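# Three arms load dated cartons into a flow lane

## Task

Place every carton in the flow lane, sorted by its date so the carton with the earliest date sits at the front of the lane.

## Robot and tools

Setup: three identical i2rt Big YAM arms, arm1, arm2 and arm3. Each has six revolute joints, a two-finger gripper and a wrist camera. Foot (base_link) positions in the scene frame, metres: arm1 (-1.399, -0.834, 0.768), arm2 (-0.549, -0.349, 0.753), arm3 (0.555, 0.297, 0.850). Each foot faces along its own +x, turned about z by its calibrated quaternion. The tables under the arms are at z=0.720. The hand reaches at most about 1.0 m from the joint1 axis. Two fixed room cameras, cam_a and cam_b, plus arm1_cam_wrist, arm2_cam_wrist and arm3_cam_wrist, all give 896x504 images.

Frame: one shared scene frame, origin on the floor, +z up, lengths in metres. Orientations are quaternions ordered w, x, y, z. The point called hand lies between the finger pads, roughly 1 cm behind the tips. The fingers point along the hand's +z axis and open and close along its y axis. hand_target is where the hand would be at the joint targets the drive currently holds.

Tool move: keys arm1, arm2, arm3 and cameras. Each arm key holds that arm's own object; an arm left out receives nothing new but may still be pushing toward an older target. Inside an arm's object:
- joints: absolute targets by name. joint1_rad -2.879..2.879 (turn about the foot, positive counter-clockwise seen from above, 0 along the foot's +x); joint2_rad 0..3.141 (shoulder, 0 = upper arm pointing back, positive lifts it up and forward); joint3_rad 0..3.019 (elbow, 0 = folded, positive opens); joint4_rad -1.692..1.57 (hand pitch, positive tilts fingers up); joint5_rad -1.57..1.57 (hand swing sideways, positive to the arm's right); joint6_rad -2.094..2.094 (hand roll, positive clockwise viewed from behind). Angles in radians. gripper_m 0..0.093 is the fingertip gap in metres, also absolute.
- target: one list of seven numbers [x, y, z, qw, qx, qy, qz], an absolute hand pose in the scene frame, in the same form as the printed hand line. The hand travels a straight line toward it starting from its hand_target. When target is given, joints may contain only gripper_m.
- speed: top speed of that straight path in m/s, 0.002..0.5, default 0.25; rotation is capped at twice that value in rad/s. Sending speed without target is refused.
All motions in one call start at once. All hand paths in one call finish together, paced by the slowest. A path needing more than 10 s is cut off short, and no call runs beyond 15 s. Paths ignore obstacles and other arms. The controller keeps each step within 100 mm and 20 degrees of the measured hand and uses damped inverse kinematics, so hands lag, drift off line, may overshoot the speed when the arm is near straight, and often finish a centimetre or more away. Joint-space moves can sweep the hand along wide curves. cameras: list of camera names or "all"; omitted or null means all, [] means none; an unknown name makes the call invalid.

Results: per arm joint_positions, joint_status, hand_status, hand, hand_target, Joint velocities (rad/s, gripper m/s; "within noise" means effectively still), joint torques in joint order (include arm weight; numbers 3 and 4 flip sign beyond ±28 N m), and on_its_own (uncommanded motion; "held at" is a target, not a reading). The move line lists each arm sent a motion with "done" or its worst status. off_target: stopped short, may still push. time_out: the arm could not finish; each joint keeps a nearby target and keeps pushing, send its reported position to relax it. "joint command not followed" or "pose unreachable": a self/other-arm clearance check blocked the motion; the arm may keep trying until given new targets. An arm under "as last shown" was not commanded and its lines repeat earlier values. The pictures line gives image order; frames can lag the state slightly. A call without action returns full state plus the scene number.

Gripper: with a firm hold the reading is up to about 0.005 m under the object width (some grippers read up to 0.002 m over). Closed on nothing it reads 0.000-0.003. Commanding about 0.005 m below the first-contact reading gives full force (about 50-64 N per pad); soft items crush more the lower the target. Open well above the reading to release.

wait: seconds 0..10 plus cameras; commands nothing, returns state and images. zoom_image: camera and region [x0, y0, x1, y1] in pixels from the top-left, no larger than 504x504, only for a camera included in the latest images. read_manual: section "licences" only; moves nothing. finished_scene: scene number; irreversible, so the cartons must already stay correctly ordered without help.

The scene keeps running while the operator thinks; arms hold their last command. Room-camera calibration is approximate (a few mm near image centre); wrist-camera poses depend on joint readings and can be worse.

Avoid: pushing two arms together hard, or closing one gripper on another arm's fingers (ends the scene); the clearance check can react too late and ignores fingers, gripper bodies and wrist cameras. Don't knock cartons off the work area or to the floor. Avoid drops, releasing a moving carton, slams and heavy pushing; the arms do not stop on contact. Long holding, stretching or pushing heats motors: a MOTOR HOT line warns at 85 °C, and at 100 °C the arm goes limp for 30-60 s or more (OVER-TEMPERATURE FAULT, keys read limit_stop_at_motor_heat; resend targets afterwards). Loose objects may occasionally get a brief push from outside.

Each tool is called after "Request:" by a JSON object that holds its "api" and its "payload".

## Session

Request:
{"api": "move", "payload": {"cameras": ["all"]}}

Request:
{"api": "zoom_image", "payload": {"camera": "cam_a", "region": [300, 170, 620, 350]}}

Request:
{"api": "zoom_image", "payload": {"camera": "cam_b", "region": [300, 180, 620, 360]}}

Scene clock: 0.00 s.
Joint torques (N m): no reading
Heat: arm1: hottest joint1_rad 36 °C; arm2: hottest joint3_rad 39 °C; arm3: hottest joint2_rad 36 °C.
Joint velocities: within noise
arm1.joint_positions: joint1_rad=-0.673 joint2_rad=+0.309 joint3_rad=+1.652 joint4_rad=-1.445 joint5_rad=+0.074 joint6_rad=+0.649 gripper_m=+0.09396
arm1.joint_status: not commanded
arm1.hand: x=-1.4166 y=-0.8303 z=+1.4250 quat_wxyz=(-0.314, -0.735, +0.110, +0.590) (m; scene frame)
arm1.hand_target: x=-1.4143 y=-0.8293 z=+1.4309 quat_wxyz=(-0.317, -0.730, +0.109, +0.595) (m; scene frame)
arm1.hand_status: not commanded
arm2.joint_positions: joint1_rad=+0.476 joint2_rad=+0.332 joint3_rad=+1.575 joint4_rad=-1.257 joint5_rad=-0.072 joint6_rad=+0.112 gripper_m=+0.09396
arm2.joint_status: not commanded
arm2.hand: x=-0.6104 y=-0.3497 z=+1.4288 quat_wxyz=(+0.047, +0.714, -0.041, -0.697) (m; scene frame)
arm2.hand_target: x=-0.6039 y=-0.3501 z=+1.4336 quat_wxyz=(+0.046, +0.708, -0.040, -0.704) (m; scene frame)
arm2.hand_status: not commanded
arm3.joint_positions: joint1_rad=-0.550 joint2_rad=+0.600 joint3_rad=+1.480 joint4_rad=-1.361 joint5_rad=+0.227 joint6_rad=+0.219 gripper_m=+0.09396
arm3.joint_status: not commanded
arm3.hand: x=+0.3456 y=+0.2770 z=+1.4325 quat_wxyz=(-0.035, -0.852, +0.030, +0.522) (m; scene frame)
arm3.hand_target: x=+0.3492 y=+0.2781 z=+1.4412 quat_wxyz=(-0.038, -0.846, +0.031, +0.530) (m; scene frame)
arm3.hand_status: not commanded
pictures: arm1_cam_wrist, arm2_cam_wrist, arm3_cam_wrist, cam_a, cam_b
camera_calibration:
arm1_cam_wrist: T_world_to_cam=[[-0.233768, 0.772482, -0.590444, 1.15493], [0.800646, -0.191608, -0.567673, 1.7818], [-0.551651, -0.60544, -0.573693, -0.343166], [0, 0, 0, 1]] pos_world=[-1.34591, -0.758522, 1.49653]
arm2_cam_wrist: T_world_to_cam=[[0.00677818, 0.992873, -0.118983, 0.519388], [0.585577, -0.100392, -0.804376, 1.47966], [-0.810588, -0.0642217, -0.582084, 0.437273], [0, 0, 0, 1]] pos_world=[-0.515525, -0.339059, 1.50653]
arm3_cam_wrist: T_world_to_cam=[[0.0199287, 0.99421, -0.105595, -0.130142], [0.894939, -0.0648257, -0.441454, 0.342875], [-0.445743, -0.0857034, -0.891049, 1.57725], [0, 0, 0, 1]] pos_world=[0.398788, 0.286791, 1.54302]

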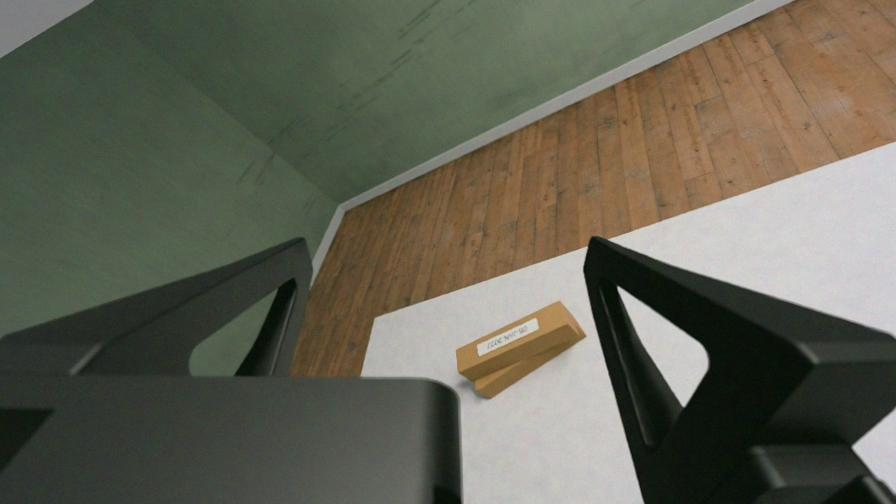

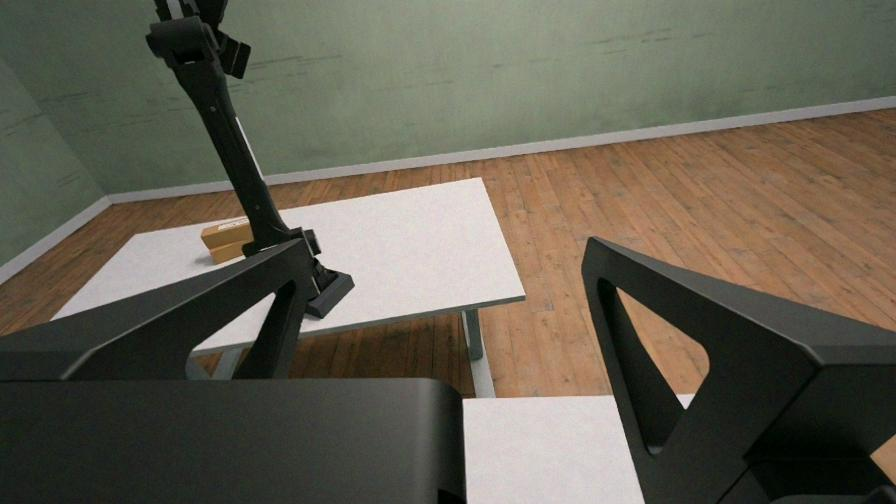

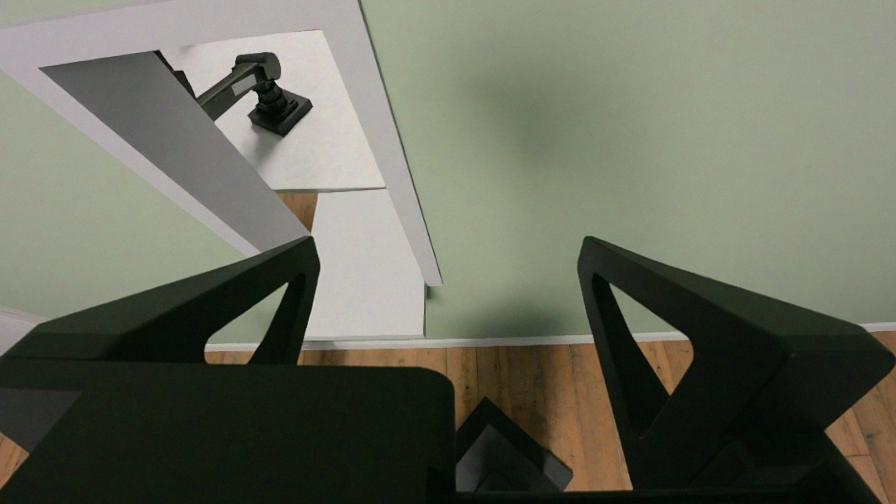

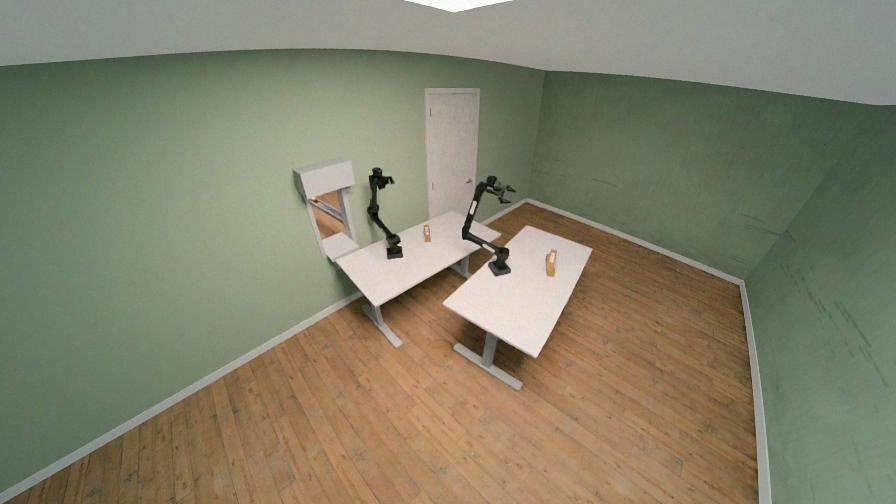

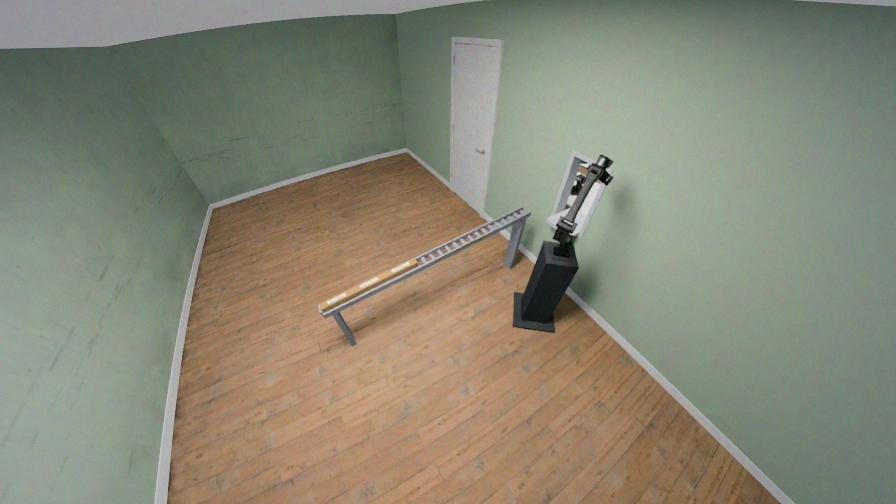

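Scaled by 1.575 from the camera's 896x504 image, which has a finer 1280x720 frame.

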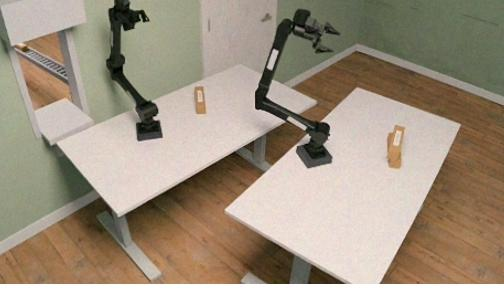

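Scaled by 1.575 from the camera's 896x504 image, which has a finer 1280x720 frame.

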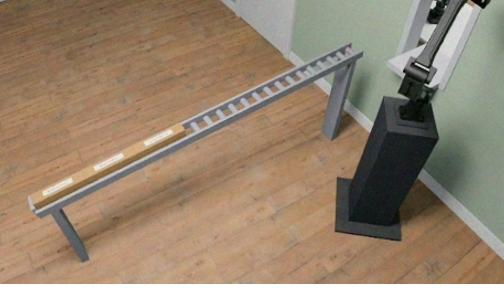

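Request:
{"api": "move", "payload": {"arm1": {"joints": {"joint1_rad": -0.33, "joint2_rad": 1.35, "joint3_rad": 1.6, "joint4_rad": -1.6, "joint5_rad": 0, "joint6_rad": 0, "gripper_m": 0.093}}, "arm2": {"joints": {"joint1_rad": 2.15, "joint2_rad": 1.35, "joint3_rad": 1.6, "joint4_rad": -1.6, "joint5_rad": 0, "joint6_rad": 0, "gripper_m": 0.093}}, "arm3": {"joints": {"joint1_rad": -0.25, "joint2_rad": 1.35, "joint3_rad": 1.3, "joint4_rad": -1.5, "joint5_rad": 0, "joint6_rad": 0.58, "gripper_m": 0.093}}, "cameras": ["arm1_cam_wrist", "arm2_cam_wrist"]}}

Scene clock: 23.03 s.
Joint torques (N m): arm1=[1.9 -12.81 10.82 0.13 0.01 -0.06] | arm2=[0.44 -9.52 10.5 0.42 0.01 -0.11] | arm3=[0.97 -13.39 12.14 0.06 -0.02 0.15]
Heat: arm1: hottest joint3_rad 37 °C; arm2: hottest joint3_rad 40 °C; arm3: hottest joint3_rad 38 °C.
move: arm1 done; arm2 done; arm3 done
Joint velocities: within noise
arm1.joint_positions: joint1_rad=-0.347 joint2_rad=+1.359 joint3_rad=+1.577 joint4_rad=-1.591 joint5_rad=+0.002 joint6_rad=+0.009 gripper_m=+0.09310
arm1.joint_status: all done
arm1.hand: x=-1.7168 y=-1.1259 z=+1.1216 quat_wxyz=(-0.033, -0.929, -0.357, +0.090) (m; scene frame)
arm1.hand_target: x=-1.7109 y=-1.1310 z=+1.1348 quat_wxyz=(-0.039, -0.923, -0.369, +0.100) (m; scene frame)
arm1.hand_status: not commanded
arm2.joint_positions: joint1_rad=+2.144 joint2_rad=+1.352 joint3_rad=+1.594 joint4_rad=-1.591 joint5_rad=-0.001 joint6_rad=+0.010 gripper_m=+0.09308
arm2.joint_status: all done
arm2.hand: x=-0.5379 y=-0.7754 z=+1.1251 quat_wxyz=(+0.088, +0.694, +0.710, -0.077) (m; scene frame)
arm2.hand_target: x=-0.5355 y=-0.7735 z=+1.1278 quat_wxyz=(+0.087, +0.688, +0.716, -0.077) (m; scene frame)
arm2.hand_status: not commanded
arm3.joint_positions: joint1_rad=-0.260 joint2_rad=+1.343 joint3_rad=+1.289 joint4_rad=-1.490 joint5_rad=+0.002 joint6_rad=+0.572 gripper_m=+0.09309
arm3.joint_status: all done
arm3.hand: x=+0.2263 y=+0.0852 z=+1.0981 quat_wxyz=(-0.006, -1.000, -0.002, +0.011) (m; scene frame)
arm3.hand_target: x=+0.2275 y=+0.0809 z=+1.0995 quat_wxyz=(-0.006, -1.000, -0.003, +0.008) (m; scene frame)
arm3.hand_status: not commanded
pictures: arm1_cam_wrist, arm2_cam_wrist
camera_calibration:
arm1_cam_wrist: T_world_to_cam=[[-0.675681, 0.736898, -0.0208895, -0.303612], [0.645366, 0.604973, 0.466381, 1.2638], [0.356313, 0.301643, -0.884337, 2.06673], [0, 0, 0, 1]] pos_world=[-1.75716, -1.16425, 1.23193]
arm2_cam_wrist: T_world_to_cam=[[-0.999662, -0.0259325, 0.00161358, -0.561668], [-0.0236321, 0.933284, 0.358362, 0.315751], [-0.0107992, 0.358203, -0.933581, 1.4452], [0, 0, 0, 1]] pos_world=[-0.538409, -0.826927, 1.23697]

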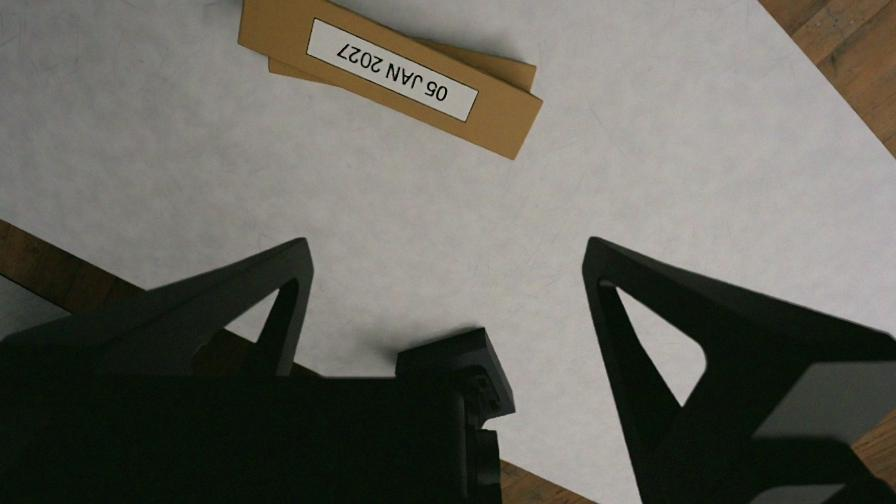

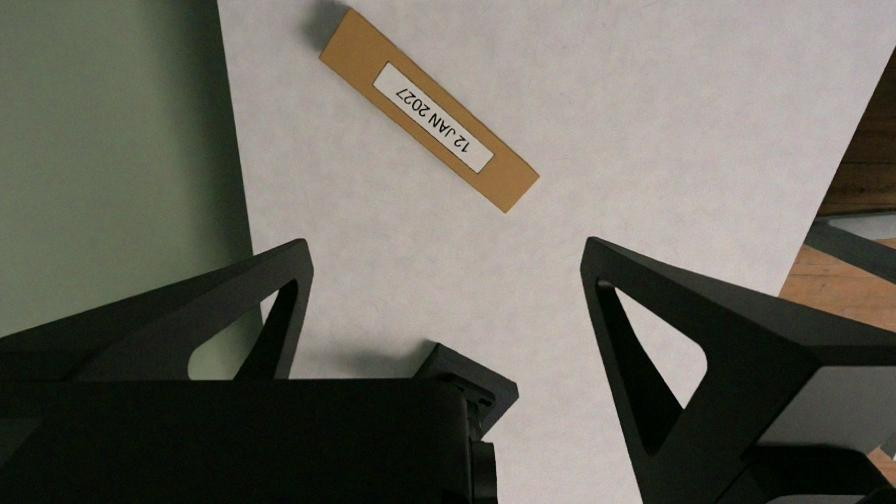

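Request:
{"api": "move", "payload": {"arm1": {"target": [-1.700, -1.188, 0.955, 0, -0.5664, -0.8241, 0], "speed": 0.4}, "arm2": {"joints": {"joint1_rad": 2.45}}, "cameras": ["arm1_cam_wrist"]}}

Scene clock: 46.33 s.
Joint torques (N m): arm1=[1.67 -15.03 8.85 0.5 0.02 -0.07] | arm2=[-0.21 -9.58 10.61 0.4 0.01 -0.11] | arm3=[0.97 -13.45 12.11 0.08 -0.01 0.14]
Heat: arm1: hottest joint3_rad 41 °C; arm2: hottest joint3_rad 45 °C; arm3: hottest joint3_rad 40 °C.
move: arm1 done; arm2 done
Joint velocities: within noise
arm1.joint_positions: joint1_rad=-0.239 joint2_rad=+1.565 joint3_rad=+1.366 joint4_rad=-1.383 joint5_rad=-0.003 joint6_rad=-1.063 gripper_m=+0.09310
arm1.joint_status: not commanded
arm1.hand: x=-1.7020 y=-1.1802 z=+0.9533 quat_wxyz=(-0.001, -0.576, -0.817, -0.008) (m; scene frame)
arm1.hand_target: x=-1.6999 y=-1.1880 z=+0.9551 quat_wxyz=(+0.000, -0.566, -0.824, +0.000) (m; scene frame)
arm1.hand_status: done (0.008 m and 1.7 deg from the pose sent, 0.179 m and 69.7 deg at the start)
arm2.joint_positions: joint1_rad=+2.451 joint2_rad=+1.352 joint3_rad=+1.594 joint4_rad=-1.591 joint5_rad=-0.001 joint6_rad=+0.009 gripper_m=+0.09308
arm2.joint_status: all done
arm2.hand: x=-0.4085 y=-0.7509 z=+1.1260 quat_wxyz=(+0.098, +0.577, +0.808, -0.065) (m; scene frame)
arm2.hand_target: x=-0.4097 y=-0.7495 z=+1.1287 quat_wxyz=(+0.097, +0.574, +0.811, -0.066) (m; scene frame)
arm2.hand_status: not commanded
arm3: as last shown
pictures: arm1_cam_wrist
camera_calibration:
arm1_cam_wrist: T_world_to_cam=[[-0.939847, -0.339307, -0.0394817, -1.95908], [-0.28653, 0.720132, 0.631909, -0.242324], [-0.185979, 0.605211, -0.774036, 1.25914], [0, 0, 0, 1]] pos_world=[-1.67649, -1.25227, 1.0504]

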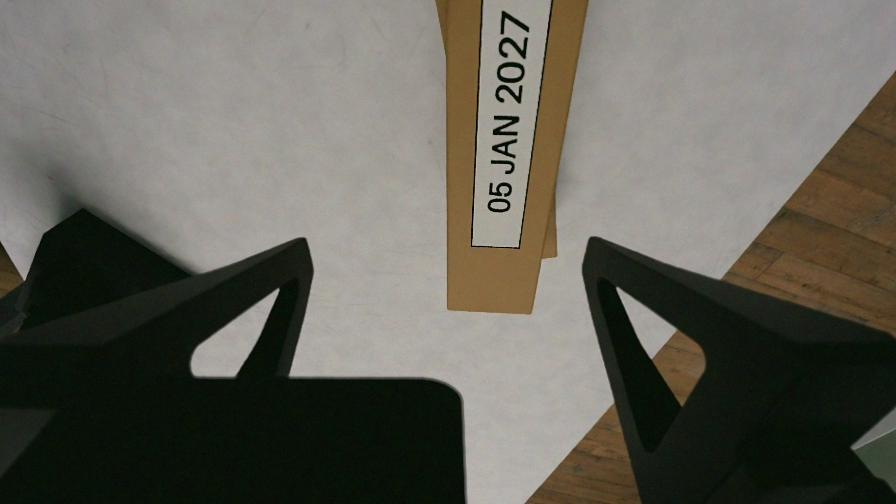

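Request:
{"api": "move", "payload": {"arm1": {"target": [-1.727, -1.172, 0.89, -0.002, -0.577, -0.8167, 0.006], "speed": 0.3}, "cameras": ["arm1_cam_wrist"]}}

Scene clock: 62.83 s.
Joint torques (N m): arm1=[-0.26 -15.27 8.47 0.53 -0.09 -0.08] | arm2=[-0.15 -9.52 10.62 0.39 0.01 -0.11] | arm3=[0.97 -13.45 12.08 0.09 0 0.15]
Heat: arm1: hottest joint3_rad 41 °C; arm2: hottest joint3_rad 47 °C; arm3: hottest joint3_rad 41 °C.
move: arm1 done
Joint velocities: within noise
arm1.joint_positions: joint1_rad=-0.281 joint2_rad=+1.624 joint3_rad=+1.255 joint4_rad=-1.207 joint5_rad=-0.007 joint6_rad=-1.105 gripper_m=+0.09310
arm1.joint_status: not commanded
arm1.hand: x=-1.7193 y=-1.1712 z=+0.8863 quat_wxyz=(-0.003, -0.576, -0.817, -0.005) (m; scene frame)
arm1.hand_target: x=-1.7270 y=-1.1719 z=+0.8902 quat_wxyz=(-0.002, -0.577, -0.817, +0.006) (m; scene frame)
arm1.hand_status: done (0.009 m and 1.3 deg from the pose sent, 0.069 m and 1.6 deg at the start)
arm2, arm3: as last shown
arm2.hand_target: x=-0.4096 y=-0.7495 z=+1.1287 quat_wxyz=(+0.097, +0.574, +0.811, -0.066) (m; scene frame)
pictures: arm1_cam_wrist
camera_calibration:
arm1_cam_wrist: T_world_to_cam=[[-0.939871, -0.339579, -0.0364493, -1.97803], [-0.286067, 0.724444, 0.627173, -0.201438], [-0.186569, 0.599889, -0.778027, 1.19489], [0, 0, 0, 1]] pos_world=[-1.69379, -1.24257, 0.983891]

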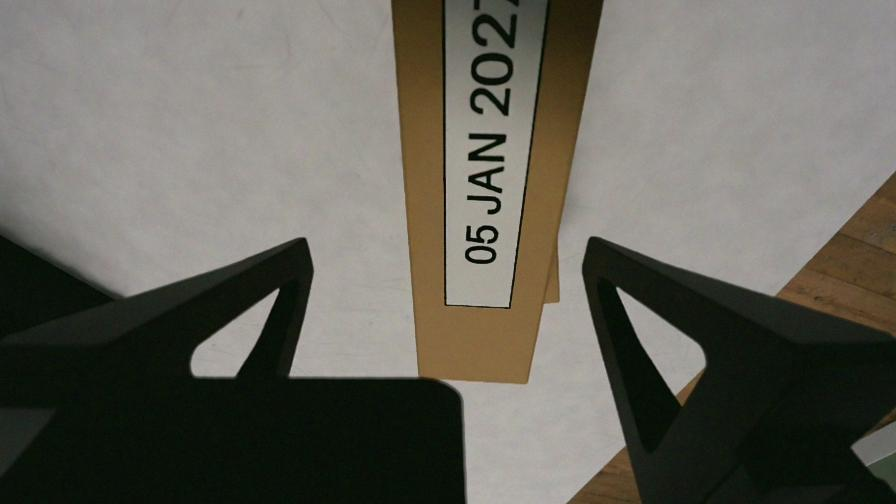

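Request:
{"api": "move", "payload": {"arm1": {"target": [-1.738, -1.159, 0.806, -0.002, -0.577, -0.8167, 0.008], "speed": 0.3}, "cameras": ["arm1_cam_wrist"]}}

Request:
{"api": "move", "payload": {"arm1": {"joints": {"gripper_m": 0.053}}, "cameras": []}}

Request:
{"api": "move", "payload": {"arm1": {"target": [-1.738, -1.159, 0.93, -0.002, -0.577, -0.8167, 0.008], "speed": 0.3}, "cameras": ["arm1_cam_wrist"]}}

Scene clock: 78.63 s.
Joint torques (N m): arm1=[-0.62 -15.44 7.68 0.55 -0.12 -0.04] | arm2=[-0.21 -9.58 10.61 0.4 0.01 -0.11] | arm3=[1.03 -13.27 12.15 0.05 -0.02 0.14]
Heat: arm1: hottest joint3_rad 41 °C; arm2: hottest joint3_rad 48 °C; arm3: hottest joint3_rad 41 °C.
move: arm1 done
Joint velocities: within noise
arm1.joint_positions: joint1_rad=-0.313 joint2_rad=+1.711 joint3_rad=+1.133 joint4_rad=-0.986 joint5_rad=-0.007 joint6_rad=-1.141 gripper_m=+0.09307
arm1.joint_status: not commanded
arm1.hand: x=-1.7289 y=-1.1597 z=+0.8067 quat_wxyz=(-0.002, -0.574, -0.819, +0.001) (m; scene frame)
arm1.hand_target: x=-1.7379 y=-1.1589 z=+0.8062 quat_wxyz=(-0.002, -0.577, -0.817, +0.008) (m; scene frame)
arm1.hand_status: done (0.009 m and 0.8 deg from the pose sent, 0.083 m and 1.5 deg at the start)
arm2, arm3: as last shown
arm2.hand_target: x=-0.4097 y=-0.7495 z=+1.1287 quat_wxyz=(+0.097, +0.574, +0.811, -0.066) (m; scene frame)
pictures: arm1_cam_wrist
camera_calibration:
arm1_cam_wrist: T_world_to_cam=[[-0.938686, -0.34385, -0.0251951, -1.99808], [-0.283859, 0.729301, 0.62253, -0.149439], [-0.195682, 0.591513, -0.78219, 1.10227], [0, 0, 0, 1]] pos_world=[-1.7023, -1.23006, 0.904875]

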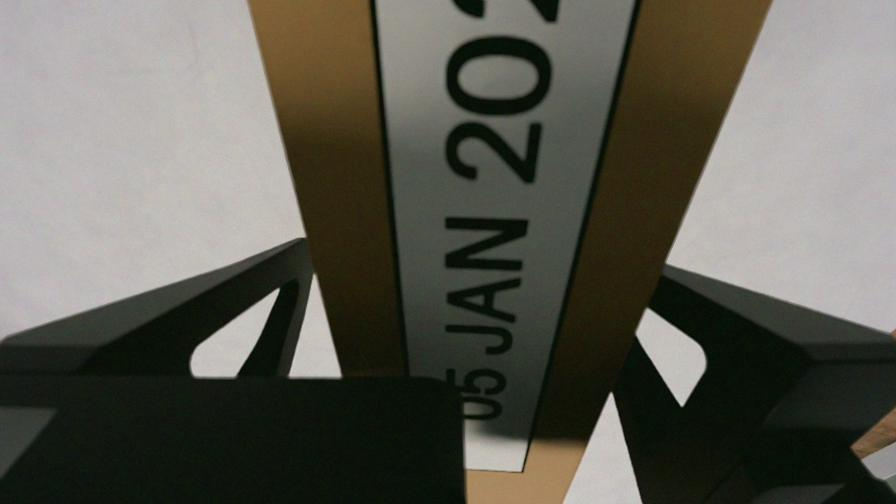

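Scene clock: 79.30 s.
Joint torques (N m): arm1=[-0.56 -15.15 7.66 0.34 -0.06 -0.06] | arm2=[-0.15 -9.58 10.61 0.39 0.01 -0.11] | arm3=[1.03 -13.45 12.05 0.03 -0.01 0.14]
Heat: arm1: hottest joint3_rad 41 °C; arm2: hottest joint3_rad 48 °C; arm3: hottest joint3_rad 41 °C.
move: arm1 off_target
Joint velocities: within noise
arm1.joint_positions: joint1_rad=-0.313 joint2_rad=+1.711 joint3_rad=+1.133 joint4_rad=-0.979 joint5_rad=-0.008 joint6_rad=-1.141 gripper_m=+0.06017
arm1.joint_status: gripper_m off_target (ended at +0.06020, target +0.05300)
arm1.hand: x=-1.7301 y=-1.1609 z=+0.8066 quat_wxyz=(-0.002, -0.574, -0.819, +0.005) (m; scene frame)
arm1.hand_target: x=-1.7380 y=-1.1589 z=+0.8061 quat_wxyz=(-0.002, -0.577, -0.817, +0.008) (m; scene frame)
arm1.hand_status: not commanded
arm2, arm3: as last shown
pictures: none
No camera images: "cameras" was empty.

Scene clock: 80.70 s.
Joint torques (N m): arm1=[-0.67 -16.15 13.14 -0.31 -0.2 -0.07] | arm2=[-0.15 -9.52 10.62 0.4 0.01 -0.11] | arm3=[0.79 -13.57 12.1 0.08 -0.02 0.14]
Heat: arm1: hottest joint3_rad 41 °C; arm2: hottest joint3_rad 49 °C; arm3: hottest joint3_rad 41 °C.
move: arm1 off_target
Joint velocities: within noise
arm1.joint_positions: joint1_rad=-0.313 joint2_rad=+1.594 joint3_rad=+1.254 joint4_rad=-1.282 joint5_rad=-0.005 joint6_rad=-1.141 gripper_m=+0.06018
arm1.joint_status: not commanded
arm1.hand: x=-1.7169 y=-1.1473 z=+0.8996 quat_wxyz=(-0.006, -0.574, -0.818, -0.028) (m; scene frame)
arm1.hand_target: x=-1.7367 y=-1.1575 z=+0.9302 quat_wxyz=(-0.001, -0.577, -0.817, +0.008) (m; scene frame)
arm1.hand_status: off_target (0.039 m and 4.1 deg from the pose sent, 0.124 m and 0.5 deg at the start; pose on its path clipped on 4 of 42 steps)
arm2, arm3: as last shown
pictures: arm1_cam_wrist
camera_calibration:
arm1_cam_wrist: T_world_to_cam=[[-0.936677, -0.341573, -0.0772262, -1.92727], [-0.308967, 0.702249, 0.641394, -0.303972], [-0.164851, 0.624639, -0.763315, 1.24381], [0, 0, 0, 1]] pos_world=[-1.6941, -1.22177, 0.995547]

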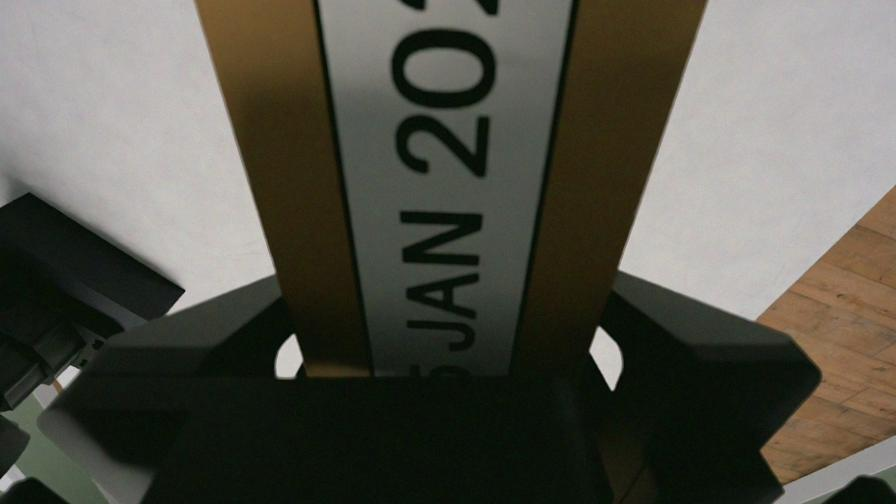

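Request:
{"api": "move", "payload": {"arm1": {"joints": {"joint1_rad": 0.9, "joint2_rad": 1.35, "joint3_rad": 1.25, "joint4_rad": -1.45, "joint5_rad": 0, "joint6_rad": -0.4}}, "cameras": []}}

Request:
{"api": "move", "payload": {"arm1": {"joints": {"joint1_rad": 2.1, "joint2_rad": 1.35, "joint3_rad": 1.25, "joint4_rad": -1.45, "joint5_rad": 0, "joint6_rad": 0}}, "cameras": []}}

Request:
{"api": "move", "payload": {"arm1": {"joints": {"joint1_rad": 2.53, "joint2_rad": 1.5, "joint3_rad": 1.4, "joint4_rad": -1.45, "joint5_rad": 0, "joint6_rad": 0}}, "cameras": ["arm1_cam_wrist", "cam_a"]}}

Scene clock: 87.70 s.
Joint torques (N m): arm1=[1.49 -14.04 10.4 -0.21 0.02 0.11] | arm2=[-0.15 -9.52 10.61 0.42 0.01 -0.11] | arm3=[0.91 -13.39 12.18 0.09 -0.01 0.14]
Heat: arm1: hottest joint3_rad 42 °C; arm2: hottest joint3_rad 49 °C; arm3: hottest joint3_rad 42 °C.
move: arm1 done
Joint velocities: within noise
arm1.joint_positions: joint1_rad=+0.890 joint2_rad=+1.376 joint3_rad=+1.226 joint4_rad=-1.441 joint5_rad=+0.000 joint6_rad=-0.409 gripper_m=+0.06020
arm1.joint_status: all done
arm1.hand: x=-1.2455 y=-1.1910 z=+0.9783 quat_wxyz=(+0.007, -0.368, -0.930, -0.010) (m; scene frame)
arm1.hand_target: x=-1.2407 y=-1.1918 z=+0.9970 quat_wxyz=(-0.008, -0.367, -0.930, +0.004) (m; scene frame)
arm1.hand_status: not commanded
arm2, arm3: as last shown
arm2.hand_target: x=-0.4096 y=-0.7495 z=+1.1287 quat_wxyz=(+0.097, +0.574, +0.811, -0.066) (m; scene frame)
pictures: none
No camera images: "cameras" was empty.

Scene clock: 89.67 s.
Joint torques (N m): arm1=[2.14 -14.1 10.44 -0.17 0.08 0.12] | arm2=[-0.15 -9.52 10.59 0.4 0.01 -0.11] | arm3=[0.97 -13.39 12.12 0.05 0 0.14]
Heat: arm1: hottest joint3_rad 42 °C; arm2: hottest joint3_rad 49 °C; arm3: hottest joint3_rad 42 °C.
move: arm1 done
Joint velocities: within noise
arm1.joint_positions: joint1_rad=+2.089 joint2_rad=+1.376 joint3_rad=+1.226 joint4_rad=-1.443 joint5_rad=+0.000 joint6_rad=-0.008 gripper_m=+0.06025
arm1.joint_status: all done
arm1.hand: x=-1.0120 y=-0.8211 z=+0.9808 quat_wxyz=(+0.010, +0.023, -1.000, -0.003) (m; scene frame)
arm1.hand_target: x=-1.0093 y=-0.8169 z=+0.9995 quat_wxyz=(-0.012, +0.024, -1.000, -0.003) (m; scene frame)
arm1.hand_status: not commanded
arm2, arm3: as last shown
arm2.hand_target: x=-0.4097 y=-0.7495 z=+1.1287 quat_wxyz=(+0.097, +0.574, +0.811, -0.066) (m; scene frame)
pictures: none
No camera images: "cameras" was empty.

Scene clock: 91.00 s.
Joint torques (N m): arm1=[0.32 -17.44 14.16 -0.13 0.05 0.08] | arm2=[-0.15 -9.52 10.59 0.4 0.01 -0.11] | arm3=[1.08 -13.51 12.12 0.09 0 0.14]
Heat: arm1: hottest joint3_rad 42 °C; arm2: hottest joint3_rad 49 °C; arm3: hottest joint3_rad 42 °C.
move: arm1 done
Joint velocities: within noise
arm1.joint_positions: joint1_rad=+2.537 joint2_rad=+1.538 joint3_rad=+1.325 joint4_rad=-1.446 joint5_rad=+0.000 joint6_rad=-0.005 gripper_m=+0.06027
arm1.joint_status: all done
arm1.hand: x=-1.0193 y=-0.6357 z=+0.9553 quat_wxyz=(+0.041, +0.242, -0.969, +0.008) (m; scene frame)
arm1.hand_target: x=-1.0010 y=-0.6297 z=+0.9986 quat_wxyz=(-0.012, +0.237, -0.972, -0.005) (m; scene frame)
arm1.hand_status: not commanded
arm2: as last shown
arm3.joint_positions: joint1_rad=-0.260 joint2_rad=+1.343 joint3_rad=+1.289 joint4_rad=-1.490 joint5_rad=+0.002 joint6_rad=+0.572 gripper_m=+0.09309
arm3.joint_status: not commanded
arm3.hand: x=+0.2263 y=+0.0852 z=+1.0981 quat_wxyz=(-0.006, -1.000, -0.002, +0.011) (m; scene frame)
arm3.hand_target: x=+0.2275 y=+0.0809 z=+1.0995 quat_wxyz=(-0.006, -1.000, -0.003, +0.008) (m; scene frame)
arm3.hand_status: not commanded
pictures: arm1_cam_wrist, cam_a
camera_calibration:
arm1_cam_wrist: T_world_to_cam=[[0.471562, -0.881367, -0.0286676, -0.0489288], [-0.629054, -0.358993, 0.689504, -1.53032], [-0.617997, -0.30711, -0.723715, -0.0102437], [0, 0, 0, 1]] pos_world=[-0.94591, -0.595643, 1.04634]

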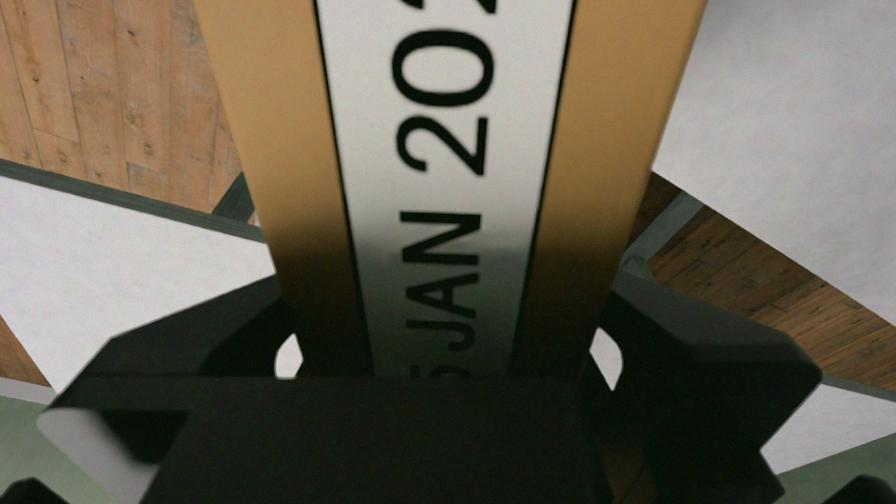

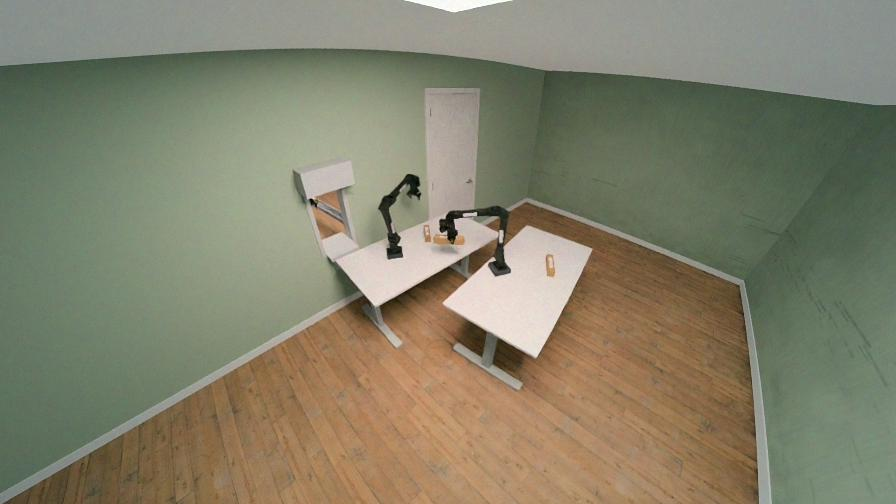

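Request:
{"api": "move", "payload": {"arm1": {"target": [-0.838, -0.540, 0.84, -0.018, 0.237, -0.971, -0.005], "speed": 0.35}, "cameras": []}}

Request:
{"api": "move", "payload": {"arm1": {"target": [-0.838, -0.540, 0.762, -0.018, 0.237, -0.971, -0.005], "speed": 0.2}, "cameras": []}}

Request:
{"api": "move", "payload": {"arm1": {"target": [-0.838, -0.540, 0.745, -0.018, 0.237, -0.971, -0.005], "speed": 0.1}, "cameras": ["arm1_cam_wrist"]}}

Scene clock: 96.67 s.
Joint torques (N m): arm1=[0.91 -24.12 13.35 -0.03 0.15 0.11] | arm2=[-0.15 -9.52 10.61 0.4 0.01 -0.11] | arm3=[0.97 -13.39 12.07 0.02 -0.01 0.15]
Heat: arm1: hottest joint3_rad 43 °C; arm2: hottest joint3_rad 50 °C; arm3: hottest joint3_rad 42 °C.
move: arm1 off_target
Joint velocities: within noise
arm1.joint_positions: joint1_rad=+2.537 joint2_rad=+2.088 joint3_rad=+1.669 joint4_rad=-1.223 joint5_rad=+0.001 joint6_rad=-0.001 gripper_m=+0.06027
arm1.joint_status: not commanded
arm1.hand: x=-0.8680 y=-0.5554 z=+0.7956 quat_wxyz=(+0.033, +0.240, -0.970, +0.007) (m; scene frame)
arm1.hand_target: x=-0.8411 y=-0.5417 z=+0.8410 quat_wxyz=(-0.018, +0.237, -0.971, -0.005) (m; scene frame)
arm1.hand_status: off_target (0.056 m and 6.0 deg from the pose sent, 0.235 m and 6.9 deg at the start)
arm2.joint_positions: joint1_rad=+2.451 joint2_rad=+1.352 joint3_rad=+1.594 joint4_rad=-1.591 joint5_rad=-0.001 joint6_rad=+0.009 gripper_m=+0.09308
arm2.joint_status: not commanded
arm2.hand: x=-0.4085 y=-0.7509 z=+1.1260 quat_wxyz=(+0.098, +0.577, +0.808, -0.065) (m; scene frame)
arm2.hand_target: x=-0.4096 y=-0.7495 z=+1.1287 quat_wxyz=(+0.097, +0.574, +0.811, -0.066) (m; scene frame)
arm2.hand_status: not commanded
arm3: as last shown
pictures: none
No camera images: "cameras" was empty.

Scene clock: 97.67 s.
Joint torques (N m): arm1=[0.85 -23.24 8.21 0.8 0.16 0.11] | arm2=[-0.15 -9.52 10.61 0.42 0.01 -0.11] | arm3=[0.91 -13.51 12.19 0.03 -0.01 0.15]
Heat: arm1: hottest joint3_rad 43 °C; arm2: hottest joint3_rad 50 °C; arm3: hottest joint3_rad 42 °C.
move: arm1 off_target
Joint velocities: arm1=[within noise] | arm2=[-0.005 -0.015 -0.002 -0.012 -0.066 0.154 0] | arm3=[within noise]
arm1.joint_positions: joint1_rad=+2.537 joint2_rad=+2.150 joint3_rad=+1.664 joint4_rad=-1.084 joint5_rad=+0.001 joint6_rad=-0.001 gripper_m=+0.06000
arm1.joint_status: not commanded
arm1.hand: x=-0.8465 y=-0.5439 z=+0.7561 quat_wxyz=(-0.002, +0.241, -0.971, -0.002) (m; scene frame)
arm1.hand_target: x=-0.8381 y=-0.5401 z=+0.7622 quat_wxyz=(-0.018, +0.237, -0.971, -0.005) (m; scene frame)
arm1.hand_status: off_target (0.011 m and 1.9 deg from the pose sent, 0.048 m and 6.0 deg at the start)
arm2, arm3: as last shown
pictures: none
No camera images: "cameras" was empty.

Scene clock: 98.63 s.
Joint torques (N m): arm1=[0.97 -21.48 7.62 1.74 0.16 0.11] | arm2=[-0.15 -9.52 10.61 0.42 0.01 -0.11] | arm3=[0.91 -13.63 12.14 0.06 -0.01 0.15]
Heat: arm1: hottest joint3_rad 43 °C; arm2: hottest joint3_rad 50 °C; arm3: hottest joint3_rad 42 °C.
move: arm1 off_target
Joint velocities: within noise
arm1.joint_positions: joint1_rad=+2.537 joint2_rad=+2.150 joint3_rad=+1.659 joint4_rad=-1.077 joint5_rad=+0.001 joint6_rad=-0.001 gripper_m=+0.05999
arm1.joint_status: not commanded
arm1.hand: x=-0.8465 y=-0.5439 z=+0.7546 quat_wxyz=(-0.003, +0.241, -0.971, -0.002) (m; scene frame)
arm1.hand_target: x=-0.8383 y=-0.5402 z=+0.7454 quat_wxyz=(-0.018, +0.237, -0.971, -0.005) (m; scene frame)
arm1.hand_status: off_target (0.013 m and 1.8 deg from the pose sent, 0.014 m and 1.9 deg at the start)
arm2, arm3: as last shown
pictures: arm1_cam_wrist
camera_calibration:
arm1_cam_wrist: T_world_to_cam=[[0.470565, -0.881933, -0.0276229, -0.0572612], [-0.683465, -0.384113, 0.620752, -1.25808], [-0.558072, -0.273225, -0.78352, 0.0936841], [0, 0, 0, 1]] pos_world=[-0.780625, -0.508147, 0.852776]

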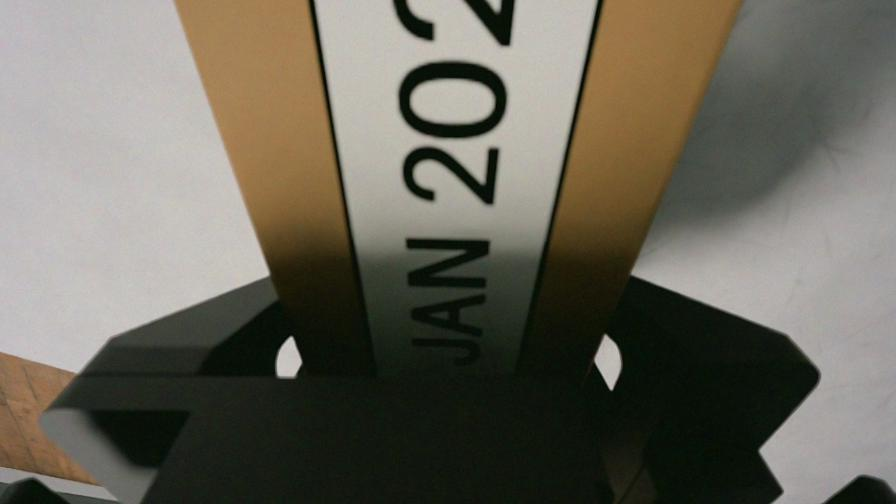

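Request:
{"api": "move", "payload": {"arm1": {"joints": {"gripper_m": 0.093}}, "cameras": []}}

Request:
{"api": "move", "payload": {"arm1": {"target": [-0.850, -0.546, 0.90, -0.008, 0.240, -0.971, -0.002], "speed": 0.35}, "cameras": ["arm1_cam_wrist"]}}

Request:
{"api": "move", "payload": {"arm1": {"joints": {"joint1_rad": 2.0, "joint2_rad": 1.35, "joint3_rad": 1.4, "joint4_rad": -1.5, "joint5_rad": 0, "joint6_rad": 0}}, "cameras": []}}

Request:
{"api": "move", "payload": {"arm1": {"joints": {"joint1_rad": 0.8, "joint2_rad": 1.35, "joint3_rad": 1.5, "joint4_rad": -1.55, "joint5_rad": 0, "joint6_rad": 0}}, "arm2": {"joints": {"joint1_rad": 1.18, "joint2_rad": 1.35, "joint3_rad": 1.5, "joint4_rad": -1.55, "joint5_rad": 0, "joint6_rad": 0}}, "cameras": []}}

Request:
{"api": "move", "payload": {"arm1": {"joints": {"joint1_rad": -0.4, "joint2_rad": 1.35, "joint3_rad": 1.6, "joint4_rad": -1.6, "joint5_rad": 0, "joint6_rad": -1.0}}, "arm2": {"target": [-0.839, -0.570, 0.87, 0, 0.9744, 0.225, 0], "speed": 0.35}, "cameras": ["arm1_cam_wrist", "arm2_cam_wrist"]}}

Scene clock: 108.73 s.
Joint torques (N m): arm1=[1.38 -21.42 7.65 0.64 0.1 0.09] | arm2=[-0.15 -9.58 10.62 0.4 0.01 -0.11] | arm3=[0.79 -13.45 12.12 0.06 0 0.15]
Heat: arm1: hottest joint3_rad 43 °C; arm2: hottest joint3_rad 50 °C; arm3: hottest joint3_rad 42 °C.
move: arm1 done
Joint velocities: within noise
arm1.joint_positions: joint1_rad=+2.537 joint2_rad=+2.151 joint3_rad=+1.659 joint4_rad=-1.045 joint5_rad=+0.002 joint6_rad=+0.000 gripper_m=+0.09282
arm1.joint_status: all done
arm1.hand: x=-0.8396 y=-0.5405 z=+0.7543 quat_wxyz=(-0.018, +0.240, -0.971, -0.005) (m; scene frame)
arm1.hand_target: x=-0.8383 y=-0.5402 z=+0.7453 quat_wxyz=(-0.018, +0.237, -0.971, -0.005) (m; scene frame)
arm1.hand_status: not commanded
arm2, arm3: as last shown
arm2.hand_target: x=-0.4097 y=-0.7495 z=+1.1287 quat_wxyz=(+0.097, +0.574, +0.811, -0.066) (m; scene frame)
pictures: none
No camera images: "cameras" was empty.

Scene clock: 110.27 s.
Joint torques (N m): arm1=[0.97 -21.19 11.88 -0.36 0.13 0.05] | arm2=[-0.15 -9.52 10.59 0.42 0.01 -0.11] | arm3=[0.91 -13.68 12.12 0.09 0 0.14]
Heat: arm1: hottest joint3_rad 43 °C; arm2: hottest joint3_rad 50 °C; arm3: hottest joint3_rad 42 °C.
move: arm1 off_target
Joint velocities: within noise
arm1.joint_positions: joint1_rad=+2.537 joint2_rad=+1.993 joint3_rad=+1.768 joint4_rad=-1.361 joint5_rad=+0.002 joint6_rad=+0.000 gripper_m=+0.09292
arm1.joint_status: not commanded
arm1.hand: x=-0.8608 y=-0.5523 z=+0.8876 quat_wxyz=(+0.005, +0.240, -0.971, +0.001) (m; scene frame)
arm1.hand_target: x=-0.8506 y=-0.5463 z=+0.9001 quat_wxyz=(-0.008, +0.240, -0.971, -0.002) (m; scene frame)
arm1.hand_status: off_target (0.018 m and 1.5 deg from the pose sent, 0.146 m and 1.3 deg at the start; pose on its path clipped on 6 of 46 steps)
arm2, arm3: as last shown
arm2.hand_target: x=-0.4096 y=-0.7495 z=+1.1287 quat_wxyz=(+0.097, +0.574, +0.811, -0.066) (m; scene frame)
pictures: arm1_cam_wrist
camera_calibration:
arm1_cam_wrist: T_world_to_cam=[[0.469516, -0.882536, -0.0261873, -0.0567226], [-0.674219, -0.377524, 0.634748, -1.35458], [-0.570074, -0.280368, -0.772276, 0.163359], [0, 0, 0, 1]] pos_world=[-0.793522, -0.515645, 0.984488]

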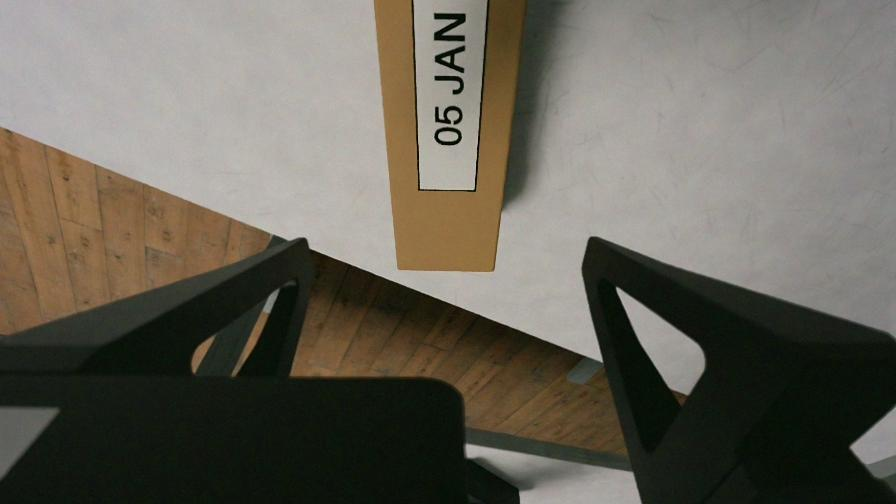

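Scene clock: 111.97 s.
Joint torques (N m): arm1=[1.14 -11.46 9.5 0.05 0.02 0.04] | arm2=[-0.15 -9.58 10.61 0.4 0.01 -0.11] | arm3=[0.97 -13.57 12.12 0.1 0 0.16]
Heat: arm1: hottest joint3_rad 43 °C; arm2: hottest joint3_rad 50 °C; arm3: hottest joint3_rad 42 °C.
move: arm1 done
Joint velocities: within noise
arm1.joint_positions: joint1_rad=+1.995 joint2_rad=+1.352 joint3_rad=+1.394 joint4_rad=-1.492 joint5_rad=+0.001 joint6_rad=+0.000 gripper_m=+0.09292
arm1.joint_status: all done
arm1.hand: x=-0.9828 y=-0.8600 z=+1.0554 quat_wxyz=(-0.061, -0.028, -0.998, +0.000) (m; scene frame)
arm1.hand_target: x=-0.9835 y=-0.8577 z=+1.0583 quat_wxyz=(-0.061, -0.026, -0.998, -0.001) (m; scene frame)
arm1.hand_status: not commanded
arm2, arm3: as last shown
arm2.hand_target: x=-0.4097 y=-0.7495 z=+1.1287 quat_wxyz=(+0.097, +0.574, +0.811, -0.066) (m; scene frame)
pictures: none
No camera images: "cameras" was empty.

Scene clock: 113.73 s.
Joint torques (N m): arm1=[0.09 -12.57 12.92 -0.03 0.04 0.04] | arm2=[-0.26 -9.29 8.91 0.94 -0.06 -0.11] | arm3=[0.97 -13.45 12.12 0.05 0 0.13]
Heat: arm1: hottest joint3_rad 43 °C; arm2: hottest joint3_rad 50 °C; arm3: hottest joint3_rad 42 °C.
move: arm1 done; arm2 done
Joint velocities: within noise
arm1.joint_positions: joint1_rad=+0.812 joint2_rad=+1.354 joint3_rad=+1.449 joint4_rad=-1.540 joint5_rad=+0.001 joint6_rad=+0.000 gripper_m=+0.09294
arm1.joint_status: all done
arm1.hand: x=-1.2641 y=-1.2310 z=+1.0729 quat_wxyz=(-0.050, -0.580, -0.812, +0.034) (m; scene frame)
arm1.hand_target: x=-1.2666 y=-1.2390 z=+1.0954 quat_wxyz=(-0.069, -0.584, -0.808, +0.047) (m; scene frame)
arm1.hand_status: not commanded
arm2.joint_positions: joint1_rad=+1.185 joint2_rad=+1.347 joint3_rad=+1.517 joint4_rad=-1.555 joint5_rad=+0.001 joint6_rad=+0.009 gripper_m=+0.09308
arm2.joint_status: all done
arm2.hand: x=-0.8923 y=-0.6010 z=+1.0903 quat_wxyz=(+0.036, +0.946, +0.311, -0.085) (m; scene frame)
arm2.hand_target: x=-0.8924 y=-0.5986 z=+1.0823 quat_wxyz=(+0.034, +0.946, +0.313, -0.078) (m; scene frame)
arm2.hand_status: not commanded
arm3: as last shown
pictures: none
No camera images: "cameras" was empty.

Scene clock: 115.43 s.
Joint torques (N m): arm1=[-0.26 -12.45 12.78 0.09 -0.06 -0.02] | arm2=[0.79 -7.82 8.17 0.84 0.07 0.11] | arm3=[0.91 -13.57 12.1 0.1 -0.01 0.14]
Heat: arm1: hottest joint3_rad 43 °C; arm2: hottest joint3_rad 50 °C; arm3: hottest joint3_rad 42 °C.
move: arm1 done; arm2 done
Joint velocities: within noise
arm1.joint_positions: joint1_rad=-0.388 joint2_rad=+1.355 joint3_rad=+1.551 joint4_rad=-1.590 joint5_rad=+0.001 joint6_rad=-0.991 gripper_m=+0.09294
arm1.joint_status: all done
arm1.hand: x=-1.7245 y=-1.1096 z=+1.1126 quat_wxyz=(+0.014, -0.660, -0.746, +0.084) (m; scene frame)
arm1.hand_target: x=-1.7308 y=-1.1085 z=+1.1350 quat_wxyz=(+0.018, -0.660, -0.743, +0.106) (m; scene frame)
arm1.hand_status: not commanded
arm2.joint_positions: joint1_rad=+1.192 joint2_rad=+1.364 joint3_rad=+0.978 joint4_rad=-1.171 joint5_rad=+0.013 joint6_rad=+0.198 gripper_m=+0.09308
arm2.joint_status: not commanded
arm2.hand: x=-0.8438 y=-0.5687 z=+0.8786 quat_wxyz=(+0.004, +0.974, +0.225, -0.006) (m; scene frame)
arm2.hand_target: x=-0.8390 y=-0.5698 z=+0.8703 quat_wxyz=(+0.000, +0.974, +0.225, +0.000) (m; scene frame)
arm2.hand_status: done (0.010 m and 0.8 deg from the pose sent, 0.229 m and 14.8 deg at the start)
arm3.joint_positions: joint1_rad=-0.260 joint2_rad=+1.343 joint3_rad=+1.289 joint4_rad=-1.490 joint5_rad=+0.002 joint6_rad=+0.572 gripper_m=+0.09309
arm3.joint_status: not commanded
arm3.hand: x=+0.2263 y=+0.0852 z=+1.0981 quat_wxyz=(-0.006, -1.000, -0.002, +0.011) (m; scene frame)
arm3.hand_target: x=+0.2275 y=+0.0809 z=+1.0995 quat_wxyz=(-0.006, -1.000, -0.003, +0.008) (m; scene frame)
arm3.hand_status: not commanded
pictures: arm1_cam_wrist, arm2_cam_wrist
camera_calibration:
arm1_cam_wrist: T_world_to_cam=[[-0.985405, -0.120134, 0.120599, -1.96345], [-0.0344462, 0.834542, 0.549867, 0.252555], [-0.166703, 0.537687, -0.8265, 1.35226], [0, 0, 0, 1]] pos_world=[-1.70067, -1.17374, 1.21556]
arm2_cam_wrist: T_world_to_cam=[[-0.442816, 0.89657, 0.00868389, 0.126628], [0.748367, 0.36425, 0.554319, 0.359639], [0.493823, 0.25196, -0.832259, 1.41412], [0, 0, 0, 1]] pos_world=[-0.911391, -0.60083, 0.976457]

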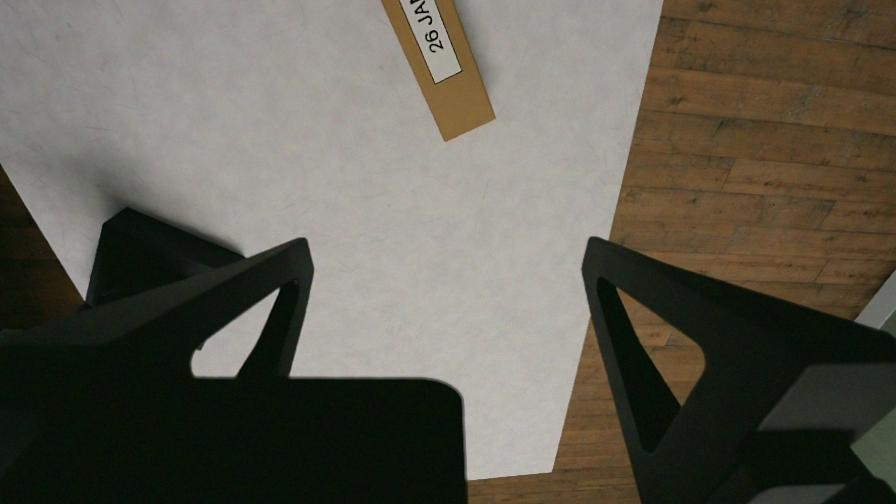

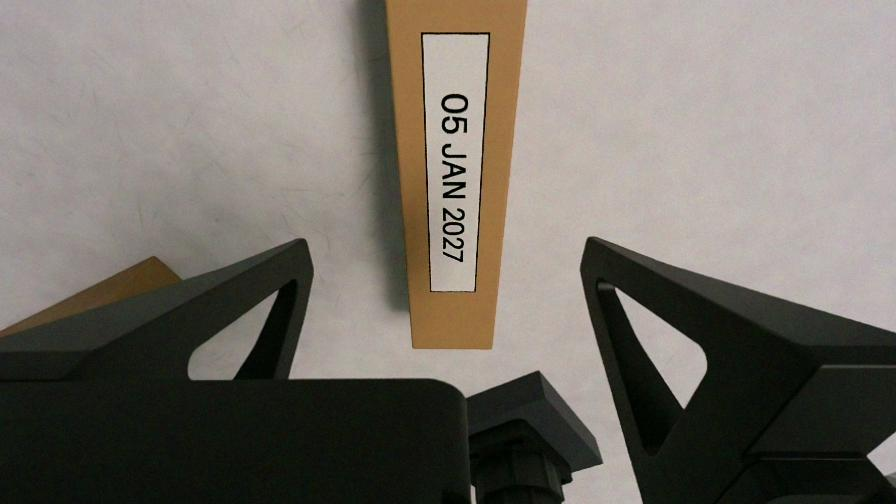

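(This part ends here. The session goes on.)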